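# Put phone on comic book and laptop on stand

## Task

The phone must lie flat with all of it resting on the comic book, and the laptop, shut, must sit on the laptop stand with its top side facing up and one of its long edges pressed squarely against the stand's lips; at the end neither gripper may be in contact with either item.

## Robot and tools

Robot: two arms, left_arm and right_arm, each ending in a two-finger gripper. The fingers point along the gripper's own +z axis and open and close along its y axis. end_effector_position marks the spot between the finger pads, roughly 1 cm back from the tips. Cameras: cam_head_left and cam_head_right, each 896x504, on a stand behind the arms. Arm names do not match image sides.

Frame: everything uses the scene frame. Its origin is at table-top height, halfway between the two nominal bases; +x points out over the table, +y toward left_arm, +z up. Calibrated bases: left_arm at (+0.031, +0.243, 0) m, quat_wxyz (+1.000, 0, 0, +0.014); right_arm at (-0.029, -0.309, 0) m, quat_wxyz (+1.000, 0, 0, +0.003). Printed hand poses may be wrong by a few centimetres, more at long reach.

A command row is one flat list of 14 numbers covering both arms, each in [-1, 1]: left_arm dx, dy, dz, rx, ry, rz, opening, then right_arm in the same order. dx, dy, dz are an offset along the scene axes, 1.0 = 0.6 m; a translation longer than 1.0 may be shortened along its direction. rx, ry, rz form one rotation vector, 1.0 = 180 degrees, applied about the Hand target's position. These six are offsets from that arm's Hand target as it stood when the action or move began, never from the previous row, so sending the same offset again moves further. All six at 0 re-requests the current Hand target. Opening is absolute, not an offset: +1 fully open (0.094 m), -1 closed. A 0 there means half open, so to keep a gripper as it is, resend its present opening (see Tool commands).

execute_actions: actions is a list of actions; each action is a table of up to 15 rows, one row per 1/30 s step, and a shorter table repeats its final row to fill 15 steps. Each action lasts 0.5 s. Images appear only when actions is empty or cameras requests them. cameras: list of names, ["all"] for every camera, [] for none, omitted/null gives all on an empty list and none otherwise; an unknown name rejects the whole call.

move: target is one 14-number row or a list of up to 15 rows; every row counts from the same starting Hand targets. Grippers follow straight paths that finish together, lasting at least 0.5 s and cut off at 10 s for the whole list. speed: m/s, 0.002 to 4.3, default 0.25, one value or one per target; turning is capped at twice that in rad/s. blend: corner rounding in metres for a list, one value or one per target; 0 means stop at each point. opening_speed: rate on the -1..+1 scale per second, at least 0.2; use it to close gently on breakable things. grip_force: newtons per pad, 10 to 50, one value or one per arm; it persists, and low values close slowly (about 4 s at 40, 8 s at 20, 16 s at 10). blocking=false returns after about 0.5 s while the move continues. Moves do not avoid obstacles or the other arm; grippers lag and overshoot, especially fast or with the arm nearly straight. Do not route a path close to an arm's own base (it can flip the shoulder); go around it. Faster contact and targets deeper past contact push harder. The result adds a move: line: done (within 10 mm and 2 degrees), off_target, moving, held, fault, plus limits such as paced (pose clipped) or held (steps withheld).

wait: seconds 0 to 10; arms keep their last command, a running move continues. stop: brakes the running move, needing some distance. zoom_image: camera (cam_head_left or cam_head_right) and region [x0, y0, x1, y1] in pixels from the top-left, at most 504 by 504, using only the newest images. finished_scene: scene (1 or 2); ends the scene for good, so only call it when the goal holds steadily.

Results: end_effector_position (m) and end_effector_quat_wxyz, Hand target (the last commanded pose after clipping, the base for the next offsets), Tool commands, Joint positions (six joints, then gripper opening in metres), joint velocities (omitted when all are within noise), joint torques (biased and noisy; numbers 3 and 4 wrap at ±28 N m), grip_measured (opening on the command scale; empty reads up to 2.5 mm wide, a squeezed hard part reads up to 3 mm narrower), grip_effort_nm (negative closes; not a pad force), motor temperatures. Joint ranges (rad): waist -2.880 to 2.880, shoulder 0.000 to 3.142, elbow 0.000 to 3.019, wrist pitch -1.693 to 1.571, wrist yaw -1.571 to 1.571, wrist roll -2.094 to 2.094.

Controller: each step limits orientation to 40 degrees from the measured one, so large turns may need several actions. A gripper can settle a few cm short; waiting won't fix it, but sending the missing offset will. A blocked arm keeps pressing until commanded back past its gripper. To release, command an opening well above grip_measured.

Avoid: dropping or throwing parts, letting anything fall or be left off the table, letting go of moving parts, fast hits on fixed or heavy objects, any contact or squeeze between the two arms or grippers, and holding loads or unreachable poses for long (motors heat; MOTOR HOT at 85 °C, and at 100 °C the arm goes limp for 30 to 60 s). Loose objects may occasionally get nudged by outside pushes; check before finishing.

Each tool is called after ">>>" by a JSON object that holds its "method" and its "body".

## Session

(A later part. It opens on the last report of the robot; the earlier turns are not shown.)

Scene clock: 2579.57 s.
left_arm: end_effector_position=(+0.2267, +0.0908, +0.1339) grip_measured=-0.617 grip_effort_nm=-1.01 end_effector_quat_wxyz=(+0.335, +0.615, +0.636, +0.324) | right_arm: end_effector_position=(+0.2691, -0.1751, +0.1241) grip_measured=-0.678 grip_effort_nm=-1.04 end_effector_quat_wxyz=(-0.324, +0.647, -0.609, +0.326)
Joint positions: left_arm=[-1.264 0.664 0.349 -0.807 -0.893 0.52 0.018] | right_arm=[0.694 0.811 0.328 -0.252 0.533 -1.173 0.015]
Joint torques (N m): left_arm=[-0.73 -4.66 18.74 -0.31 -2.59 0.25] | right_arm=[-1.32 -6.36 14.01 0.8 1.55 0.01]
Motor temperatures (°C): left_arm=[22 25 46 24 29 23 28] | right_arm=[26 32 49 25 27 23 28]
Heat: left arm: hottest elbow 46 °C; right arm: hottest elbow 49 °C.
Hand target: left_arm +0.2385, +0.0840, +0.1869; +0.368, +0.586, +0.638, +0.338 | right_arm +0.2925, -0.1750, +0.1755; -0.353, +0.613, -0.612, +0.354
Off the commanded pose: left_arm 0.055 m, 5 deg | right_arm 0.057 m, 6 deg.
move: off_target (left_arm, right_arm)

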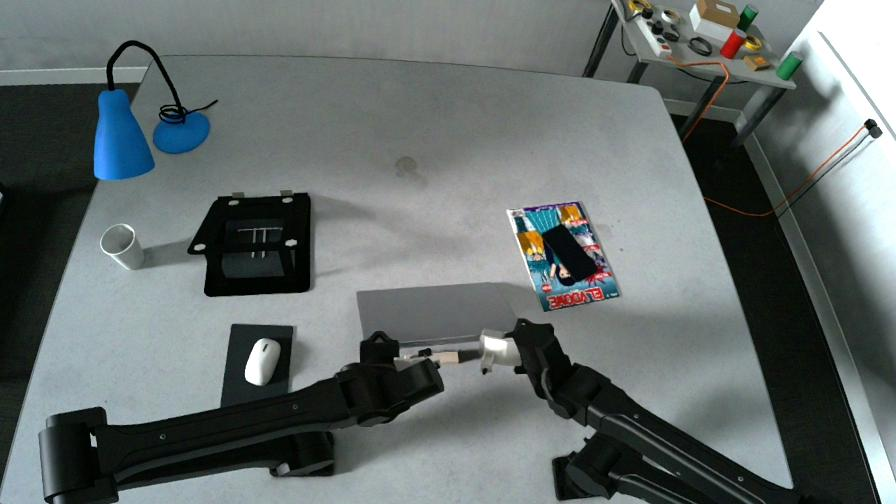

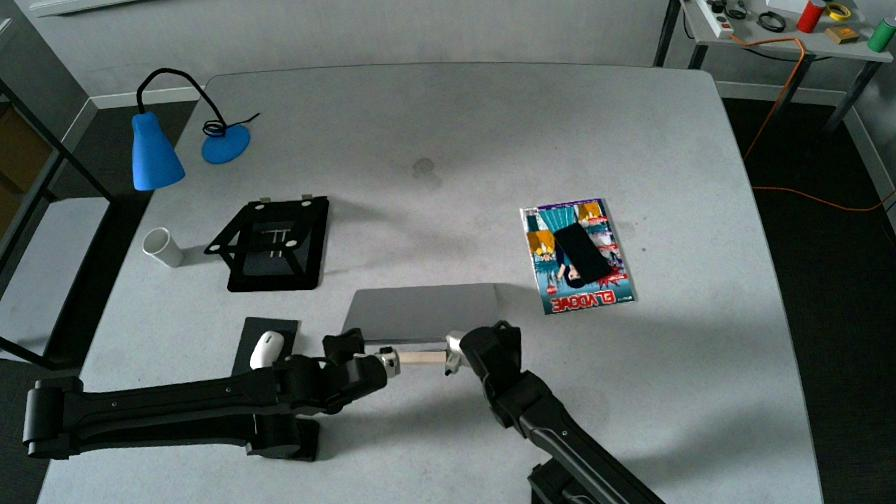

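>>> {"method": "move", "body": {"target": [[0, 0, 0.1667, 0, -0.02, 0, -0.85, 0, 0, 0.1667, 0, -0.02, 0, -0.85], [0.18, 0, 0.2, 0, -0.028, 0, -0.85, 0.18, 0, 0.2, 0, -0.028, 0, -0.85]], "speed": 0.1, "blend": [0.04, 0], "cameras": ["all"]}}

>>> {"method": "zoom_image", "body": {"camera": "cam_head_left", "region": [340, 200, 560, 390]}}

>>> {"method": "zoom_image", "body": {"camera": "cam_head_right", "region": [320, 200, 540, 390]}}

Scene clock: 2591.43 s.
left_arm: end_effector_position=(+0.3152, +0.0919, +0.2229) grip_measured=-0.617 grip_effort_nm=-1.00 end_effector_quat_wxyz=(+0.336, +0.610, +0.633, +0.337) | right_arm: end_effector_position=(+0.3567, -0.1740, +0.2135) grip_measured=-0.678 grip_effort_nm=-1.04 end_effector_quat_wxyz=(-0.325, +0.642, -0.607, +0.336)
Joint positions: left_arm=[-0.862 0.703 0.553 -0.632 -0.682 0.993 0.018] | right_arm=[0.501 0.945 0.624 -0.337 0.403 -1.321 0.015]
Joint torques (N m): left_arm=[0.5 -4.66 23.25 2.84 -1.76 0.64] | right_arm=[-1.96 -7.71 17.7 2.78 1.01 -0.14]
Motor temperatures (°C): left_arm=[22 25 49 24 34 24 29] | right_arm=[26 32 53 25 28 23 28]
Heat: left arm: hottest elbow 49 °C; right arm: hottest elbow 53 °C.
Hand target: left_arm +0.3465, +0.0841, +0.3069; +0.396, +0.570, +0.622, +0.363 | right_arm +0.4006, -0.1749, +0.2956; -0.380, +0.596, -0.596, +0.380
Off the commanded pose: left_arm 0.090 m, 9 deg | right_arm 0.093 m, 10 deg.
move: off_target (left_arm, right_arm)

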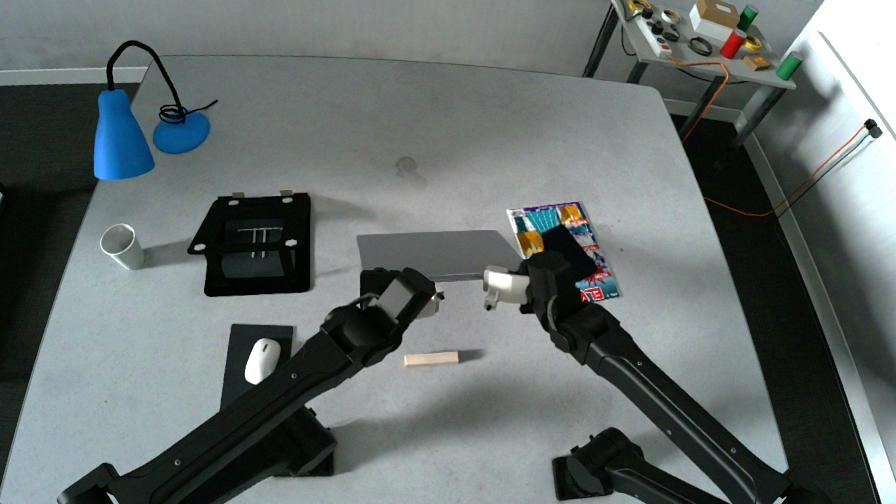

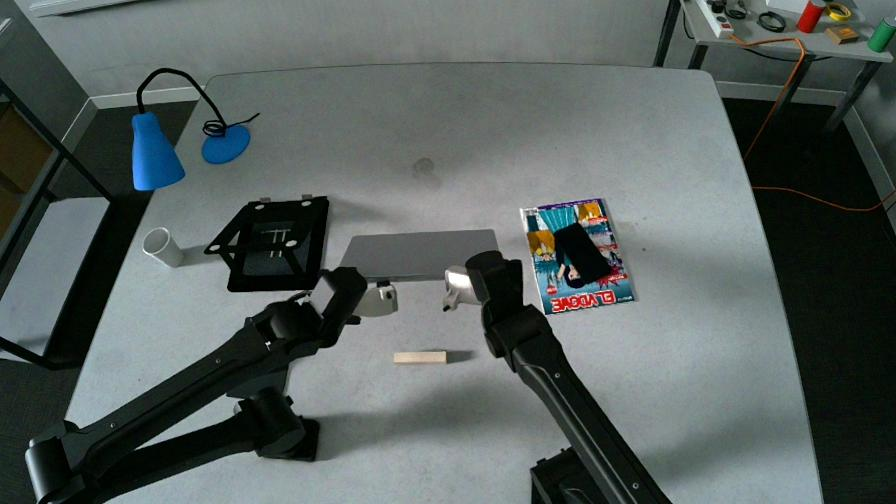

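Scaled by 2.291.

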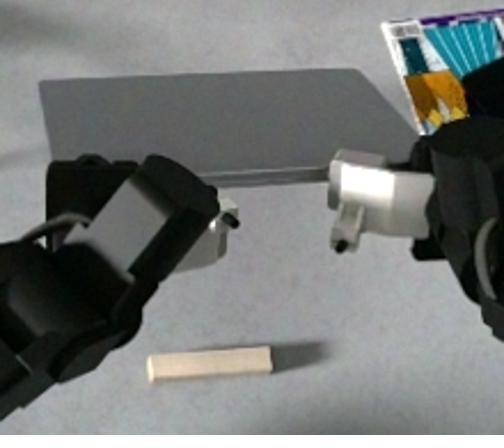

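Scaled by 2.291.

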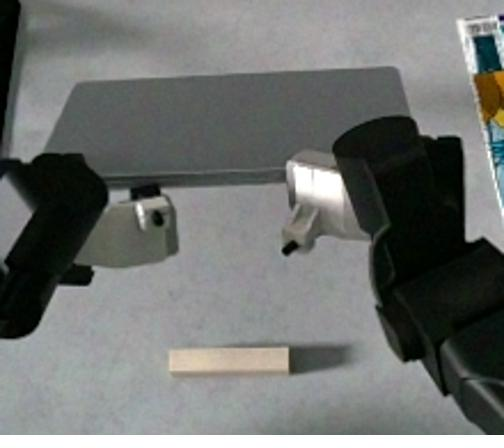

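>>> {"method": "move", "body": {"target": [[0.05, 0.2833, 0.08, 0, 0, -0.005, -0.85, 0.04, 0.2833, 0.08, 0, 0, -0.005, -0.85], [0.1075, 0.5667, 0.08, 0, 0, -0.011, -0.85, 0.0922, 0.5667, 0.08, 0, 0, -0.011, -0.85]], "speed": 0.12, "blend": [0.05, 0], "cameras": ["all"]}}

>>> {"method": "zoom_image", "body": {"camera": "cam_head_left", "region": [150, 130, 400, 320]}}

>>> {"method": "zoom_image", "body": {"camera": "cam_head_right", "region": [150, 130, 400, 320]}}

Scene clock: 2630.97 s.
left_arm: end_effector_position=(+0.3768, +0.4017, +0.2479) grip_measured=-0.618 grip_effort_nm=-1.01 end_effector_quat_wxyz=(+0.376, +0.579, +0.674, +0.263) | right_arm: end_effector_position=(+0.4370, +0.1407, +0.2784) grip_measured=-0.673 grip_effort_nm=-1.04 end_effector_quat_wxyz=(-0.318, +0.630, -0.596, +0.383)
Joint positions: left_arm=[0.674 0.903 0.723 -0.616 0.627 1.86 0.018] | right_arm=[0.964 1.692 1.491 -0.652 0.837 -0.987 0.015]
Joint torques (N m): left_arm=[-1.2 -8.64 25.83 2.85 1.44 -0.12] | right_arm=[0.97 -19.84 17.5 1.68 1.61 0.31]
Motor temperatures (°C): left_arm=[22 25 55 24 34 24 29] | right_arm=[26 33 61 25 29 23 28]
Heat: left arm: hottest elbow 55 °C; right arm: hottest elbow 61 °C.
Hand target: left_arm +0.4111, +0.4241, +0.3548; +0.402, +0.581, +0.612, +0.356 | right_arm +0.4559, +0.1650, +0.3435; -0.373, +0.586, -0.606, +0.387
Off the commanded pose: left_arm 0.115 m, 13 deg | right_arm 0.072 m, 8 deg.
move: off_target (left_arm, right_arm)

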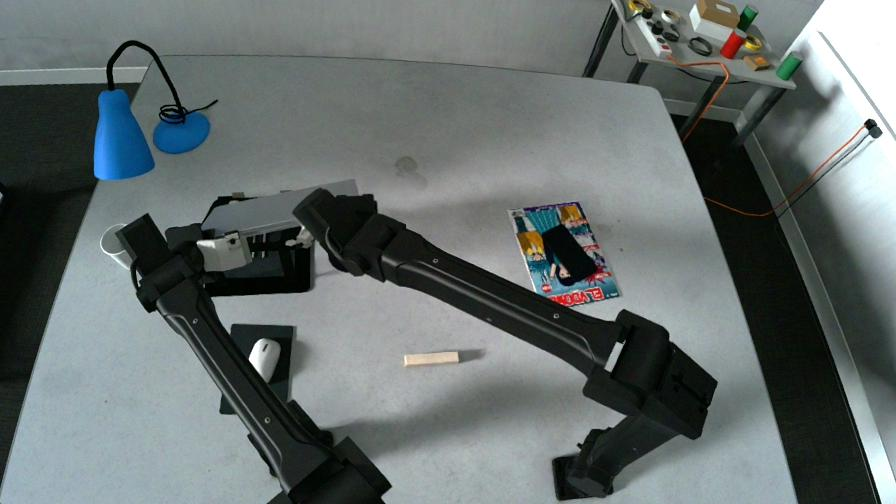

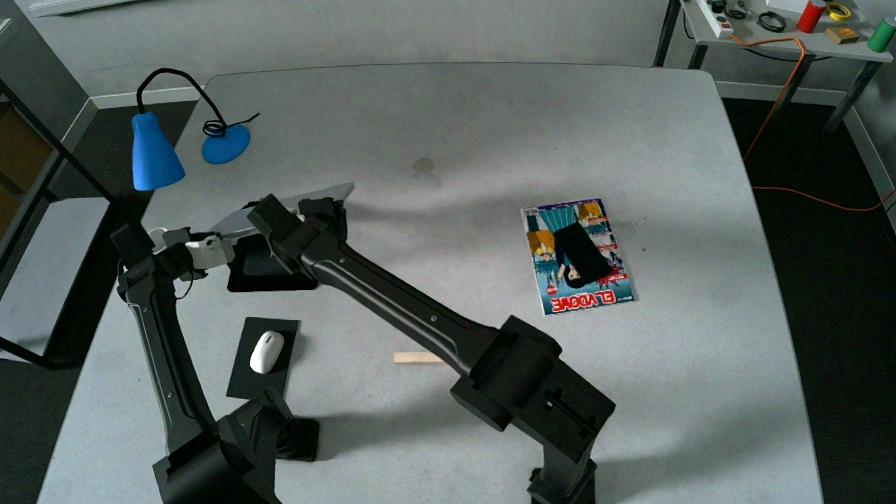

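Scaled by 2.016.

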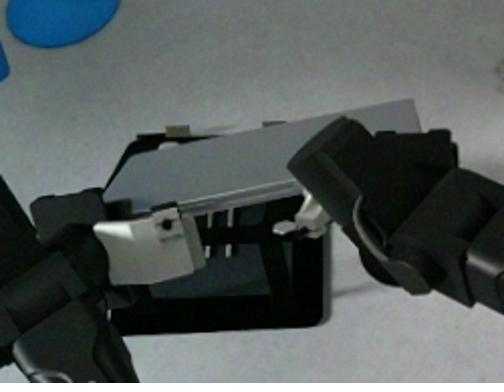

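Scaled by 2.016.

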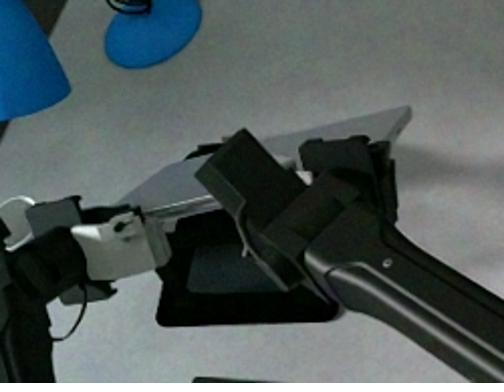

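>>> {"method": "move", "body": {"target": [0.059, 0.0772, -0.0215, 0, -0.014, -0.011, -0.85, 0.0043, 0.0788, -0.0623, 0, 0, -0.011, -0.85], "speed": 0.08, "cameras": ["all"]}}

>>> {"method": "zoom_image", "body": {"camera": "cam_head_left", "region": [150, 130, 400, 320]}}

>>> {"method": "zoom_image", "body": {"camera": "cam_head_right", "region": [150, 130, 400, 320]}}

Scene clock: 2650.47 s.
left_arm: end_effector_position=(+0.4082, +0.4443, +0.2319) grip_measured=-0.618 grip_effort_nm=-1.01 end_effector_quat_wxyz=(+0.395, +0.588, +0.651, +0.272) | right_arm: end_effector_position=(+0.4496, +0.1827, +0.2578) grip_measured=-0.673 grip_effort_nm=-1.04 end_effector_quat_wxyz=(-0.321, +0.606, -0.612, +0.394)
Joint positions: left_arm=[0.732 1.086 0.771 -0.482 0.714 1.928 0.018] | right_arm=[0.995 1.828 1.617 -0.677 0.899 -0.902 0.015]
Joint torques (N m): left_arm=[-1.67 -11.87 25.24 2.89 1.8 -0.43] | right_arm=[1.9 -21.13 16.53 1.39 1.45 0.3]
Motor temperatures (°C): left_arm=[22 25 63 24 35 24 29] | right_arm=[26 34 69 25 31 23 28]
Heat: left arm: hottest elbow 63 °C; right arm: hottest elbow 69 °C.
Hand target: left_arm +0.4465, +0.4704, +0.3420; +0.422, +0.583, +0.592, +0.362 | right_arm +0.4583, +0.2124, +0.3062; -0.367, +0.575, -0.616, +0.393
Off the commanded pose: left_arm 0.119 m, 13 deg | right_arm 0.057 m, 6 deg.
move: off_target (left_arm, right_arm)

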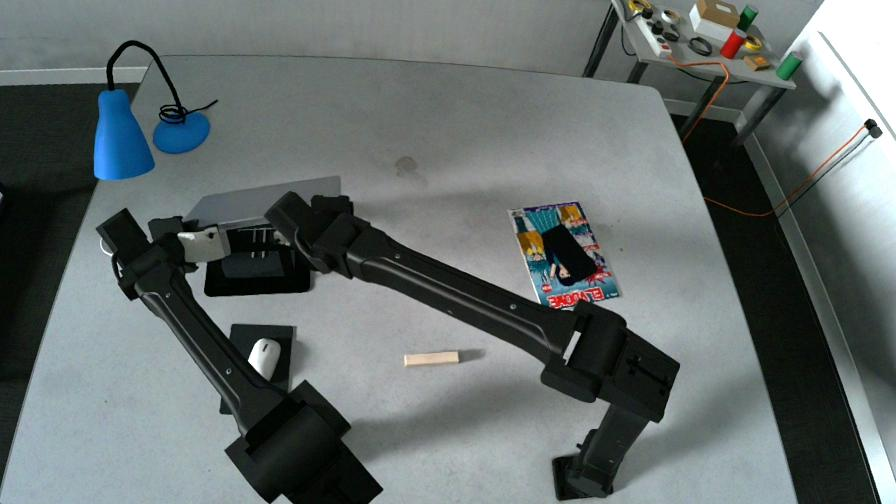

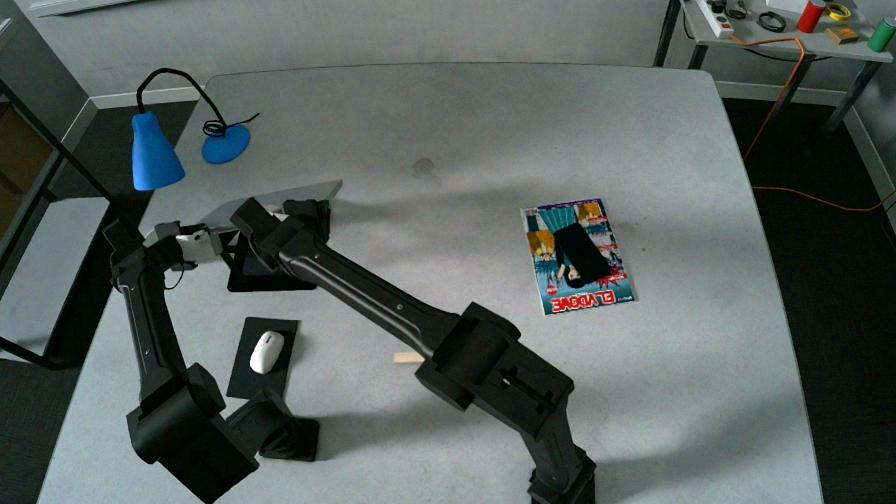

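Scaled by 2.016.

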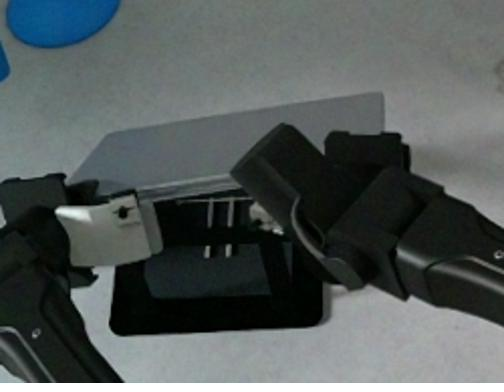

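Scaled by 2.016.

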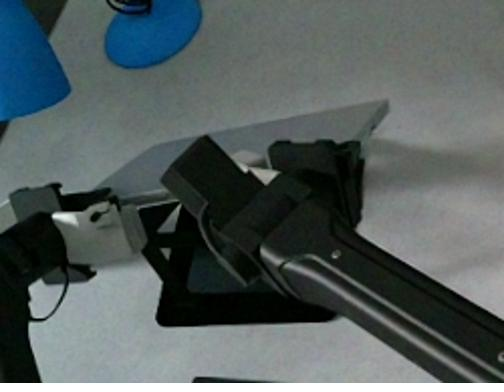

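>>> {"method": "move", "body": {"target": [0.01, 0, -0.1333, 0, 0, 0, -0.85, -0.01, 0, -0.1667, 0, 0, 0, -0.85], "speed": 0.1, "cameras": ["all"]}}

>>> {"method": "zoom_image", "body": {"camera": "cam_head_left", "region": [150, 150, 380, 310]}}

>>> {"method": "zoom_image", "body": {"camera": "cam_head_right", "region": [160, 150, 390, 310]}}

Scene clock: 2660.40 s.
left_arm: end_effector_position=(+0.4337, +0.4660, +0.2025) grip_measured=-0.618 grip_effort_nm=-1.00 end_effector_quat_wxyz=(+0.394, +0.603, +0.619, +0.312) | right_arm: end_effector_position=(+0.4603, +0.2021, +0.2033) grip_measured=-0.673 grip_effort_nm=-1.04 end_effector_quat_wxyz=(-0.356, +0.578, -0.624, +0.387)
Joint positions: left_arm=[0.73 1.206 0.741 -0.252 0.719 1.963 0.018] | right_arm=[0.999 1.909 1.562 -0.471 0.913 -0.873 0.015]
Joint torques (N m): left_arm=[-2.32 -13.92 14.82 3.84 1.1 -0.91] | right_arm=[2.08 -23.71 8.73 2 1.19 0.12]
Motor temperatures (°C): left_arm=[22 25 62 24 35 24 29] | right_arm=[26 35 67 25 31 23 29]
Heat: left arm: hottest elbow 62 °C; right arm: hottest elbow 67 °C.
Hand target: left_arm +0.4524, +0.4704, +0.2620; +0.422, +0.583, +0.593, +0.362 | right_arm +0.4524, +0.2124, +0.2062; -0.367, +0.575, -0.616, +0.393
Off the commanded pose: left_arm 0.063 m, 8 deg | right_arm 0.013 m, 2 deg.
move: off_target (left_arm, right_arm)

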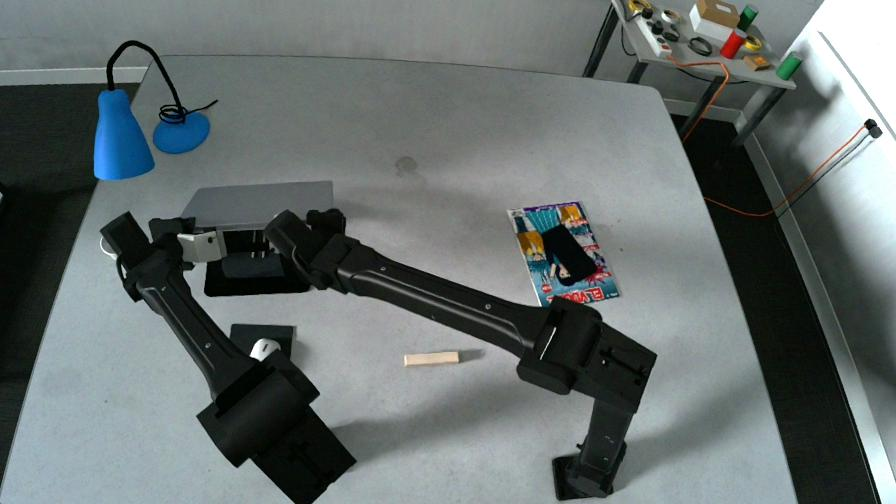

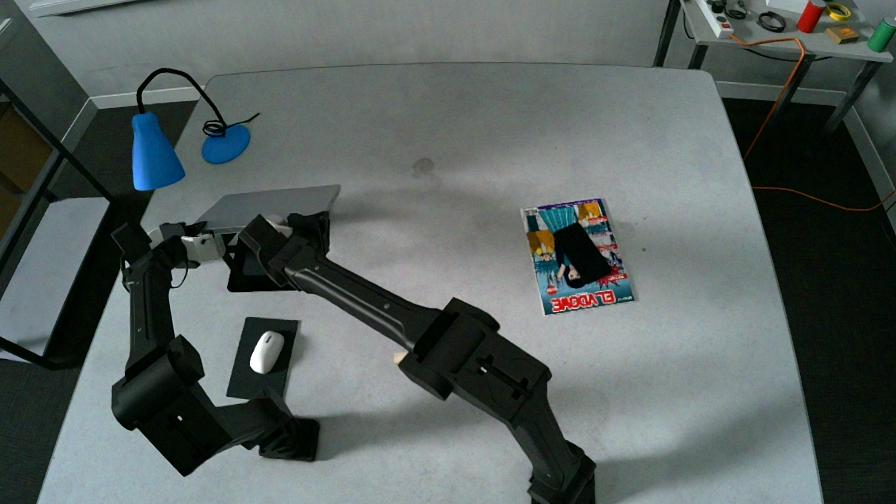

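Scaled by 2.191.

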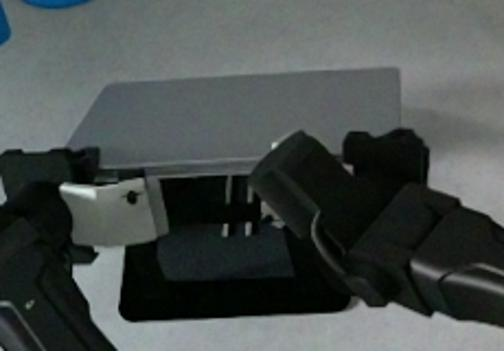

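Scaled by 2.191.

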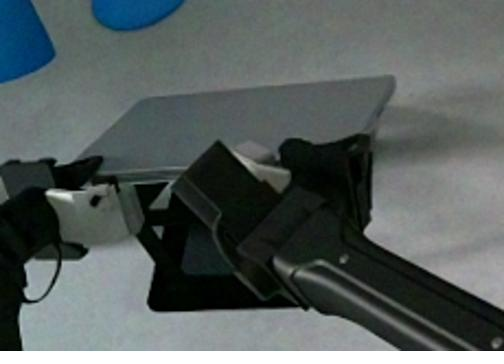

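>>> {"method": "move", "body": {"target": [0, 0.0233, -0.075, 0, 0, 0, -0.85, 0, 0.0233, -0.075, 0, 0, 0, -0.85], "speed": 0.08, "cameras": ["all"]}}

>>> {"method": "zoom_image", "body": {"camera": "cam_head_left", "region": [150, 150, 380, 310]}}

>>> {"method": "zoom_image", "body": {"camera": "cam_head_right", "region": [160, 150, 390, 310]}}

Scene clock: 2674.93 s.
left_arm: end_effector_position=(+0.4382, +0.4734, +0.1599) grip_measured=-0.618 grip_effort_nm=-1.01 end_effector_quat_wxyz=(+0.394, +0.606, +0.616, +0.313) | right_arm: end_effector_position=(+0.4639, +0.2102, +0.1597) grip_measured=-0.673 grip_effort_nm=-1.04 end_effector_quat_wxyz=(+0.354, -0.574, +0.627, -0.389)
Joint positions: left_arm=[0.738 1.305 0.694 -0.112 0.73 1.979 0.018] | right_arm=[1.002 1.979 1.55 -0.402 0.923 -0.855 0.015]
Joint torques (N m): left_arm=[-0.91 -15.15 13.6 3.54 1.61 -0.83] | right_arm=[2.61 -22.18 8.7 2.07 1.12 0.09]
Motor temperatures (°C): left_arm=[22 26 61 24 34 24 29] | right_arm=[26 38 63 25 30 23 29]
Heat: left arm: hottest elbow 61 °C; right arm: hottest elbow 63 °C.
Hand target: left_arm +0.4524, +0.4845, +0.2171; +0.421, +0.583, +0.592, +0.362 | right_arm +0.4525, +0.2262, +0.1611; +0.366, -0.575, +0.616, -0.393
Off the commanded pose: left_arm 0.060 m, 7 deg | right_arm 0.020 m, 2 deg.
move: off_target (left_arm, right_arm)

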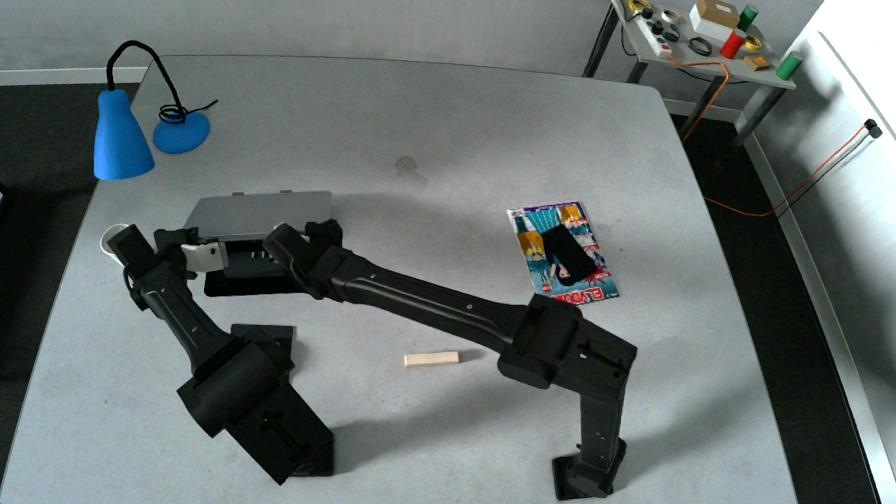

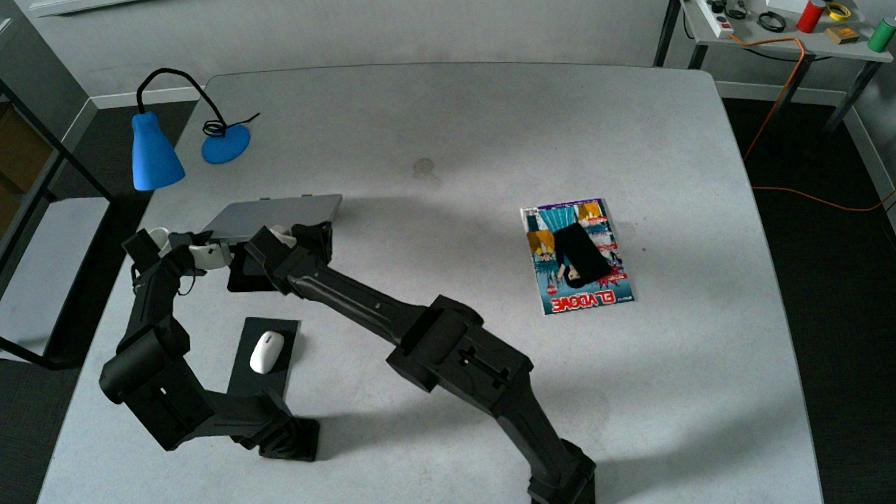

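Scaled by 2.191.

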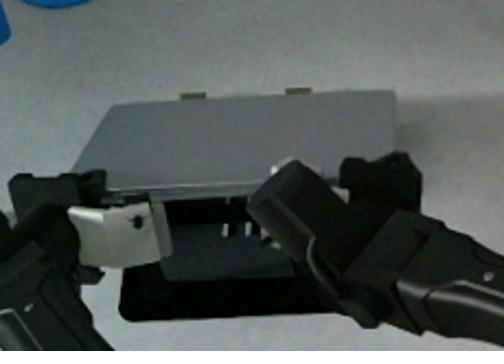

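Scaled by 2.191.

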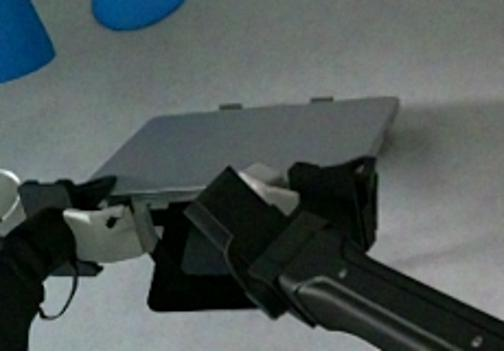

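>>> {"method": "move", "body": {"target": [-0.003, 0.005, -0.04, 0, 0, 0, -0.85, -0.003, 0.005, -0.04, 0, 0, 0, -0.85], "speed": 0.06, "cameras": ["all"]}}

>>> {"method": "zoom_image", "body": {"camera": "cam_head_left", "region": [150, 150, 380, 310]}}

>>> {"method": "zoom_image", "body": {"camera": "cam_head_right", "region": [160, 150, 390, 310]}}

Scene clock: 2682.27 s.
left_arm: end_effector_position=(+0.4401, +0.4774, +0.1528) grip_measured=-0.618 grip_effort_nm=-1.01 end_effector_quat_wxyz=(+0.397, +0.608, +0.605, +0.328) | right_arm: end_effector_position=(+0.4638, +0.2147, +0.1459) grip_measured=-0.673 grip_effort_nm=-1.04 end_effector_quat_wxyz=(+0.363, -0.567, +0.630, -0.388)
Joint positions: left_arm=[0.744 1.331 0.677 -0.037 0.741 1.988 0.018] | right_arm=[1.007 2.001 1.539 -0.352 0.93 -0.846 0.015]
Joint torques (N m): left_arm=[-1.73 -13.1 11.99 3.48 1.4 -0.85] | right_arm=[2.67 -22.3 8.17 1.88 1 0.06]
Motor temperatures (°C): left_arm=[22 26 59 24 35 24 29] | right_arm=[26 39 61 25 30 23 29]
Heat: left arm: hottest elbow 59 °C; right arm: hottest elbow 61 °C.
Hand target: left_arm +0.4506, +0.4873, +0.1929; +0.422, +0.583, +0.593, +0.362 | right_arm +0.4506, +0.2294, +0.1370; +0.367, -0.575, +0.616, -0.393
Off the commanded pose: left_arm 0.043 m, 6 deg | right_arm 0.021 m, 2 deg.
move: off_target (left_arm, right_arm)

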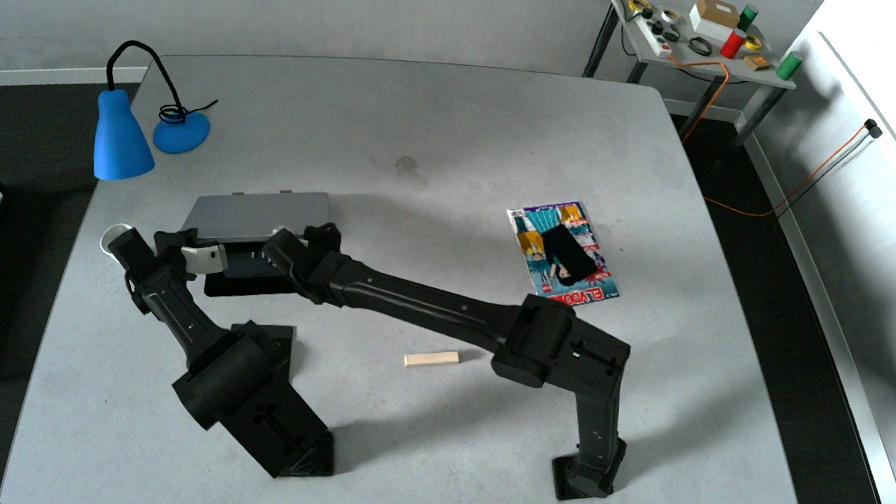

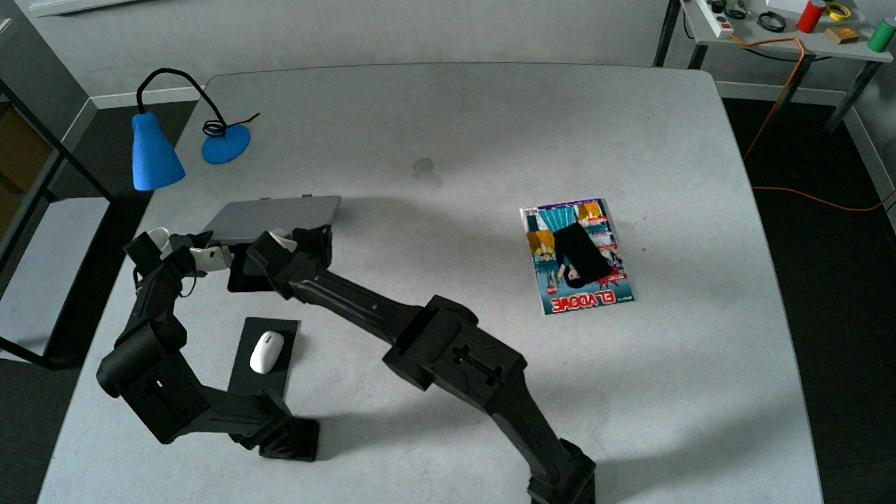

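Scaled by 2.191.

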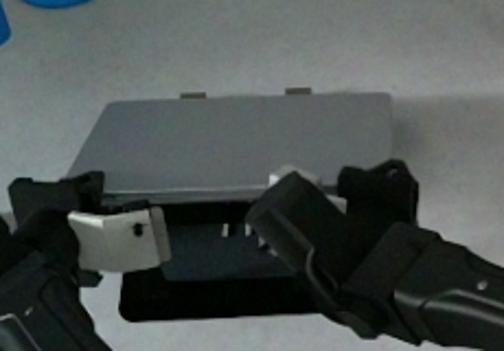

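Scaled by 2.191.

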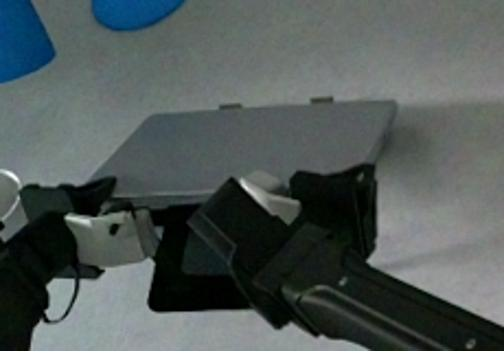

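>>> {"method": "move", "body": {"target": [0.025, 0.003, -0.02, 0, 0, 0, -0.85, 0.025, 0.003, -0.013, 0, 0, 0, -0.85], "speed": 0.05, "cameras": ["all"]}}

>>> {"method": "zoom_image", "body": {"camera": "cam_head_left", "region": [150, 150, 380, 310]}}

>>> {"method": "zoom_image", "body": {"camera": "cam_head_right", "region": [160, 150, 390, 310]}}

Scene clock: 2694.33 s.
left_arm: end_effector_position=(+0.4457, +0.4822, +0.1517) grip_measured=-0.618 grip_effort_nm=-1.01 end_effector_quat_wxyz=(+0.399, +0.607, +0.597, +0.340) | right_arm: end_effector_position=(+0.4655, +0.2186, +0.1422) grip_measured=-0.673 grip_effort_nm=-1.04 end_effector_quat_wxyz=(+0.368, -0.567, +0.627, -0.386)
Joint positions: left_arm=[0.744 1.355 0.677 0.02 0.743 1.982 0.018] | right_arm=[1.007 2.011 1.539 -0.325 0.924 -0.858 0.015]
Joint torques (N m): left_arm=[-2.78 -11.22 12.81 3.33 0.55 -0.95] | right_arm=[1.44 -20.89 9.84 1.78 0.74 -0.04]
Motor temperatures (°C): left_arm=[22 26 55 24 35 25 29] | right_arm=[26 39 58 25 30 23 29]
Heat: left arm: hottest elbow 55 °C; right arm: hottest elbow 58 °C.
Hand target: left_arm +0.4656, +0.4891, +0.1809; +0.422, +0.583, +0.593, +0.362 | right_arm +0.4656, +0.2312, +0.1295; +0.367, -0.575, +0.616, -0.393
Off the commanded pose: left_arm 0.036 m, 5 deg | right_arm 0.018 m, 2 deg.
move: off_target (left_arm, right_arm)

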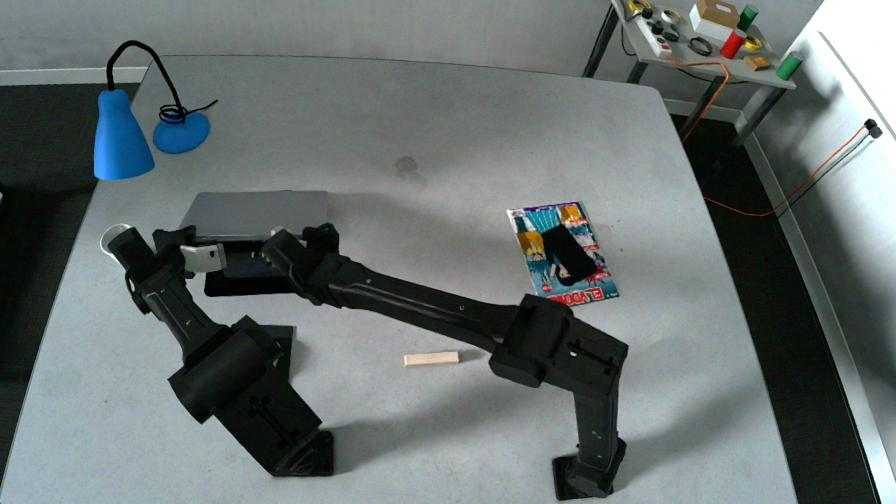

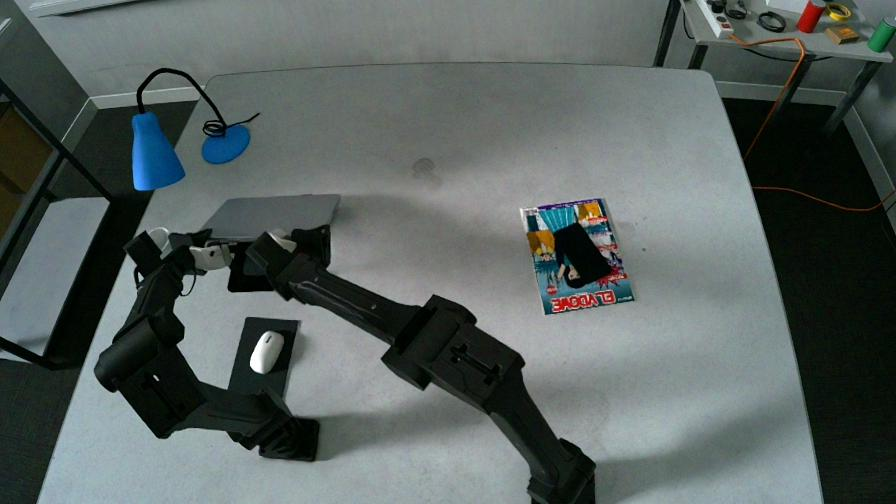

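Scaled by 2.191.

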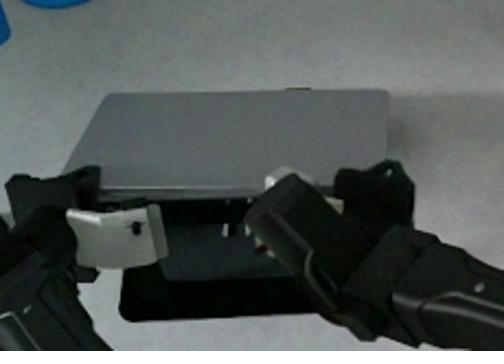

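Scaled by 2.191.

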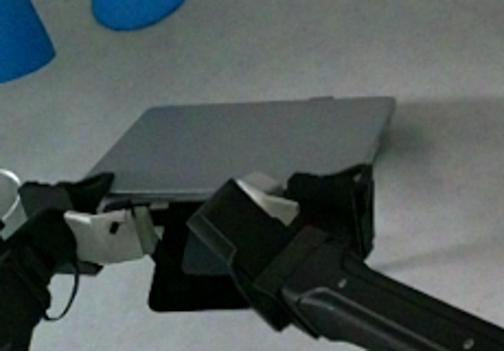

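>>> {"method": "zoom_image", "body": {"camera": "cam_head_left", "region": [150, 210, 250, 290]}}

>>> {"method": "zoom_image", "body": {"camera": "cam_head_right", "region": [150, 180, 350, 310]}}

>>> {"method": "zoom_image", "body": {"camera": "cam_head_left", "region": [190, 170, 350, 270]}}

Scaled by 5.040.

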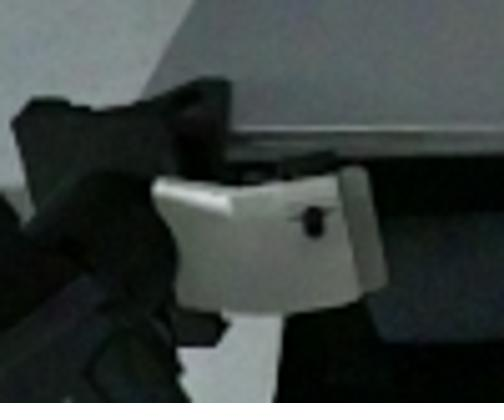

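Scaled by 2.520.

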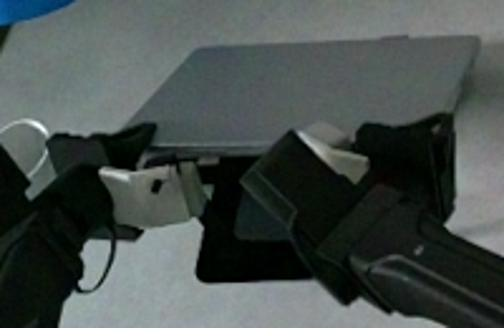

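Scaled by 3.150.

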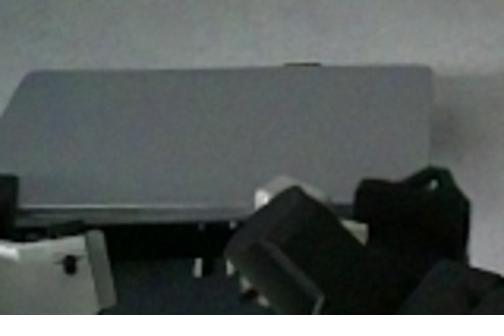

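>>> {"method": "move", "body": {"target": [-0.045, 0, -0.008, 0, 0.028, 0, -0.85, -0.028, 0, 0, 0, 0.028, 0, -0.85], "speed": 0.06, "cameras": ["all"]}}

>>> {"method": "zoom_image", "body": {"camera": "cam_head_left", "region": [190, 170, 350, 270]}}

>>> {"method": "zoom_image", "body": {"camera": "cam_head_right", "region": [190, 170, 350, 270]}}

Scene clock: 2746.30 s.
left_arm: end_effector_position=(+0.4366, +0.4766, +0.1489) grip_measured=-0.618 grip_effort_nm=-1.00 end_effector_quat_wxyz=(+0.384, +0.620, +0.601, +0.327) | right_arm: end_effector_position=(+0.4590, +0.2133, +0.1331) grip_measured=-0.677 grip_effort_nm=-1.04 end_effector_quat_wxyz=(+0.343, -0.577, +0.640, -0.374)
Joint positions: left_arm=[0.745 1.327 0.677 -0.068 0.729 2.032 0.018] | right_arm=[1.007 2.011 1.553 -0.433 0.898 -0.793 0.015]
Joint torques (N m): left_arm=[0.67 -13.16 12.71 0.25 0.78 -0.61] | right_arm=[2.32 -22.53 10.55 -0.09 0.03 0.19]
Motor temperatures (°C): left_arm=[22 26 49 24 32 25 30] | right_arm=[26 41 52 25 28 23 29]
Heat: left arm: hottest elbow 49 °C; right arm: hottest elbow 52 °C.
Hand target: left_arm +0.4385, +0.4892, +0.1761; +0.395, +0.599, +0.611, +0.336 | right_arm +0.4488, +0.2312, +0.1295; +0.339, -0.592, +0.632, -0.368
Off the commanded pose: left_arm 0.030 m, 3 deg | right_arm 0.021 m, 2 deg.
move: off_target (left_arm, right_arm)

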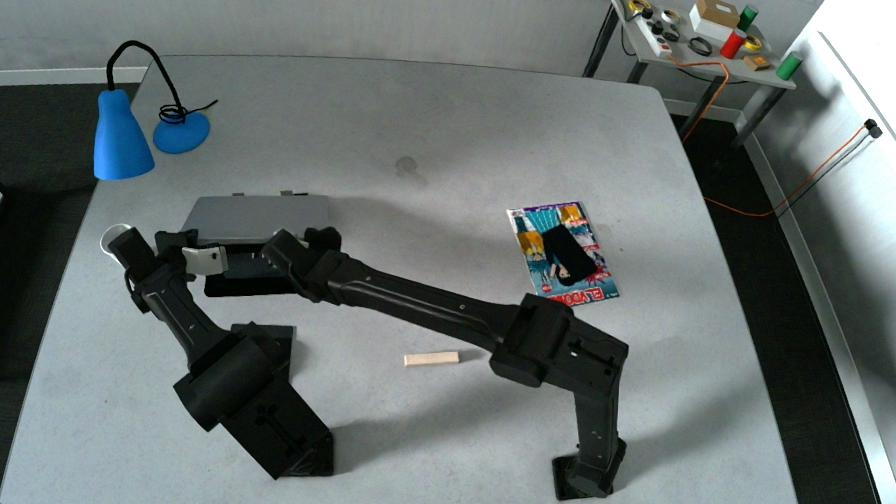

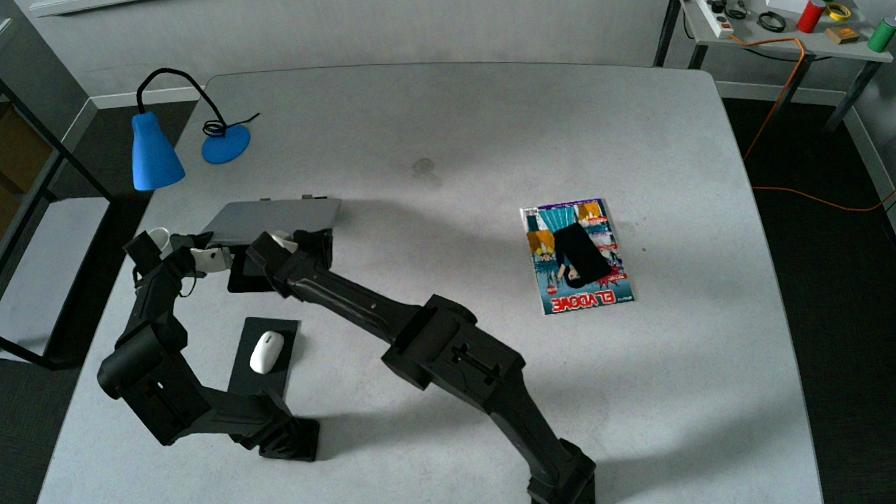

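Scaled by 3.150.

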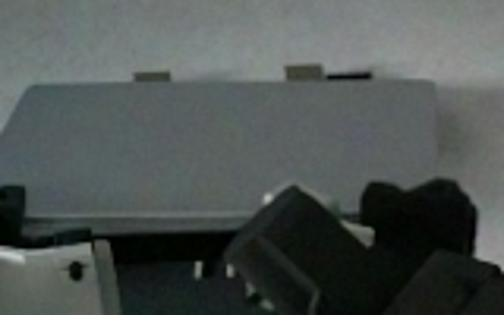

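Scaled by 3.150.

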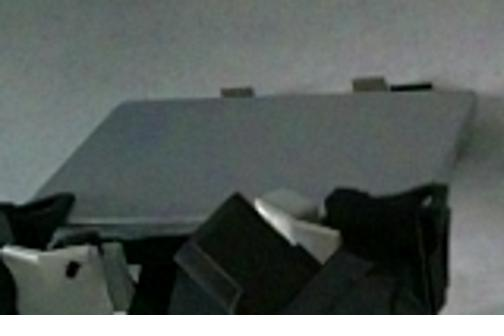

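>>> {"method": "move", "body": {"target": [0, 0, -0.035, 0, 0, 0, -0.85, 0, 0, 0, 0, 0, 0, -0.85], "speed": 0.06, "cameras": ["all"]}}

>>> {"method": "zoom_image", "body": {"camera": "cam_head_left", "region": [150, 170, 350, 310]}}

>>> {"method": "zoom_image", "body": {"camera": "cam_head_right", "region": [150, 170, 350, 310]}}

Scene clock: 2765.13 s.
left_arm: end_effector_position=(+0.4381, +0.4775, +0.1499) grip_measured=-0.618 grip_effort_nm=-1.01 end_effector_quat_wxyz=(+0.385, +0.621, +0.597, +0.331) | right_arm: end_effector_position=(+0.4589, +0.2133, +0.1330) grip_measured=-0.677 grip_effort_nm=-1.04 end_effector_quat_wxyz=(+0.344, -0.576, +0.641, -0.373)
Joint positions: left_arm=[0.745 1.33 0.677 -0.054 0.732 2.034 0.018] | right_arm=[1.007 2.011 1.553 -0.434 0.898 -0.789 0.015]
Joint torques (N m): left_arm=[-0.15 -9.99 10.7 2.33 0.64 -0.6] | right_arm=[2.26 -22.53 10.5 -0.05 0.02 0.19]
Motor temperatures (°C): left_arm=[22 27 48 24 32 25 30] | right_arm=[26 42 55 25 27 23 29]
Heat: left arm: hottest elbow 48 °C; right arm: hottest elbow 55 °C.
Hand target: left_arm +0.4386, +0.4892, +0.1550; +0.395, +0.599, +0.611, +0.336 | right_arm +0.4488, +0.2311, +0.1295; +0.339, -0.592, +0.632, -0.368
Off the commanded pose: left_arm 0.013 m, 3 deg | right_arm 0.021 m, 2 deg.
move: off_target (left_arm, right_arm)

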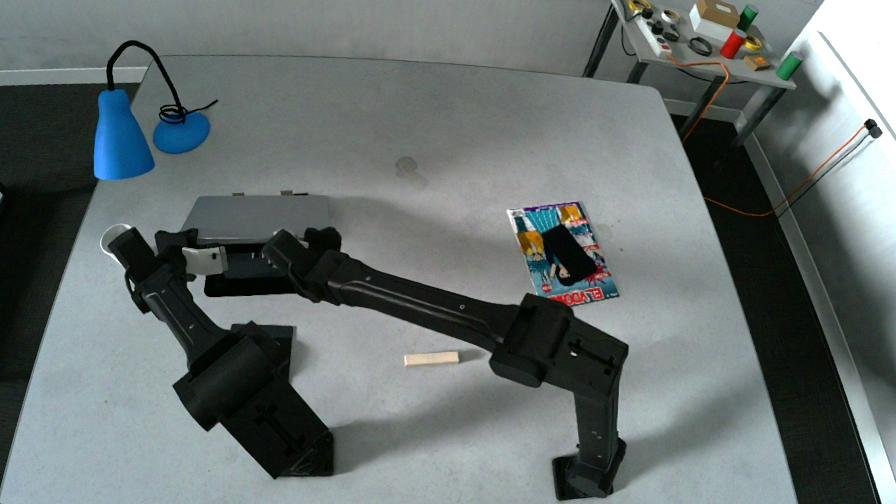

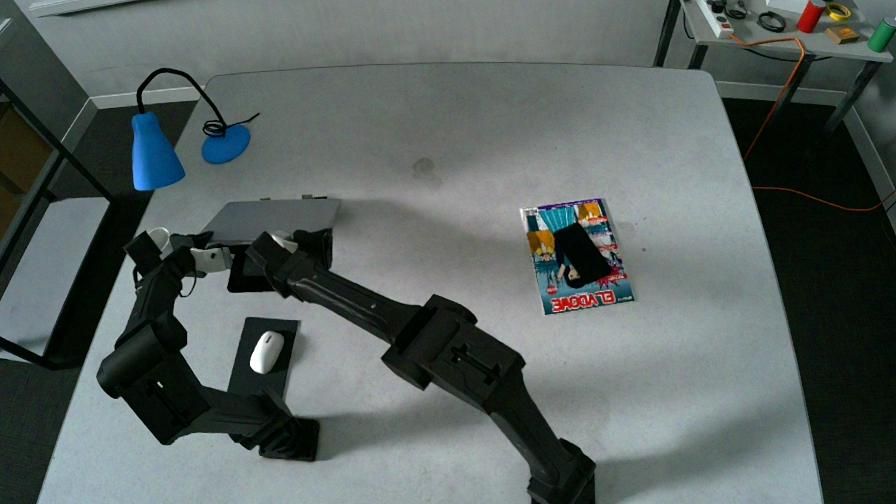

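Scaled by 2.520.

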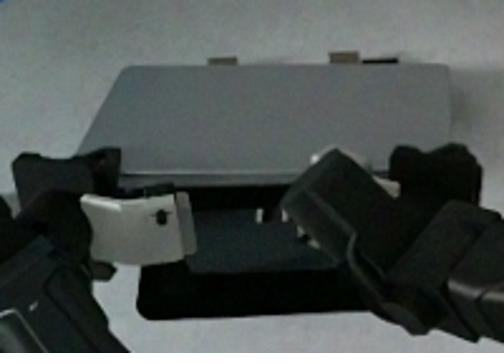

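Scaled by 2.520.

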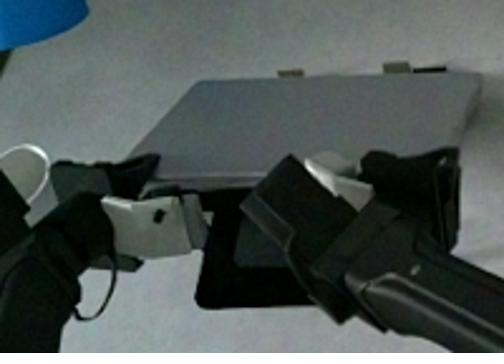

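>>> {"method": "zoom_image", "body": {"camera": "cam_head_left", "region": [150, 215, 230, 285]}}

>>> {"method": "zoom_image", "body": {"camera": "cam_head_right", "region": [160, 215, 250, 285]}}

>>> {"method": "zoom_image", "body": {"camera": "cam_head_right", "region": [250, 205, 350, 285]}}

Scaled by 6.300.

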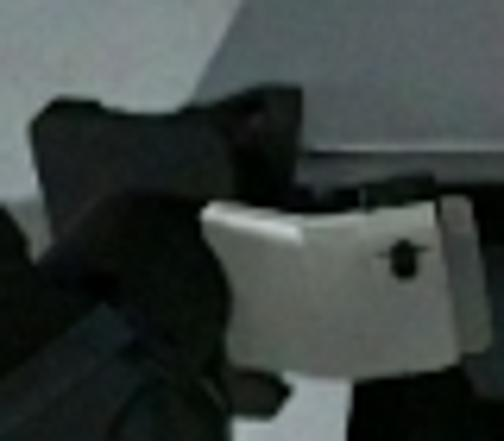

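Scaled by 5.600.

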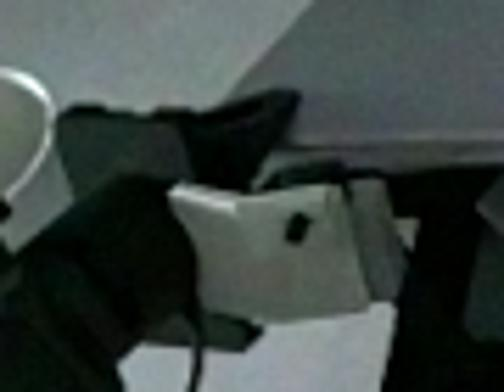

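Scaled by 5.040.

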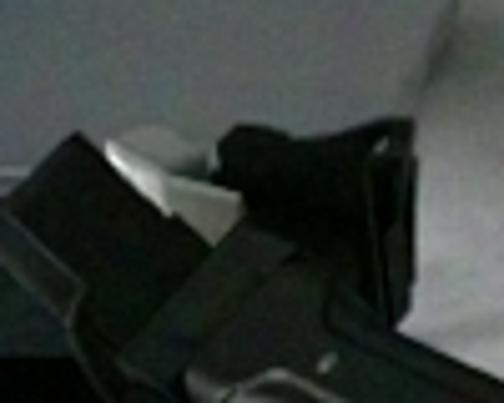

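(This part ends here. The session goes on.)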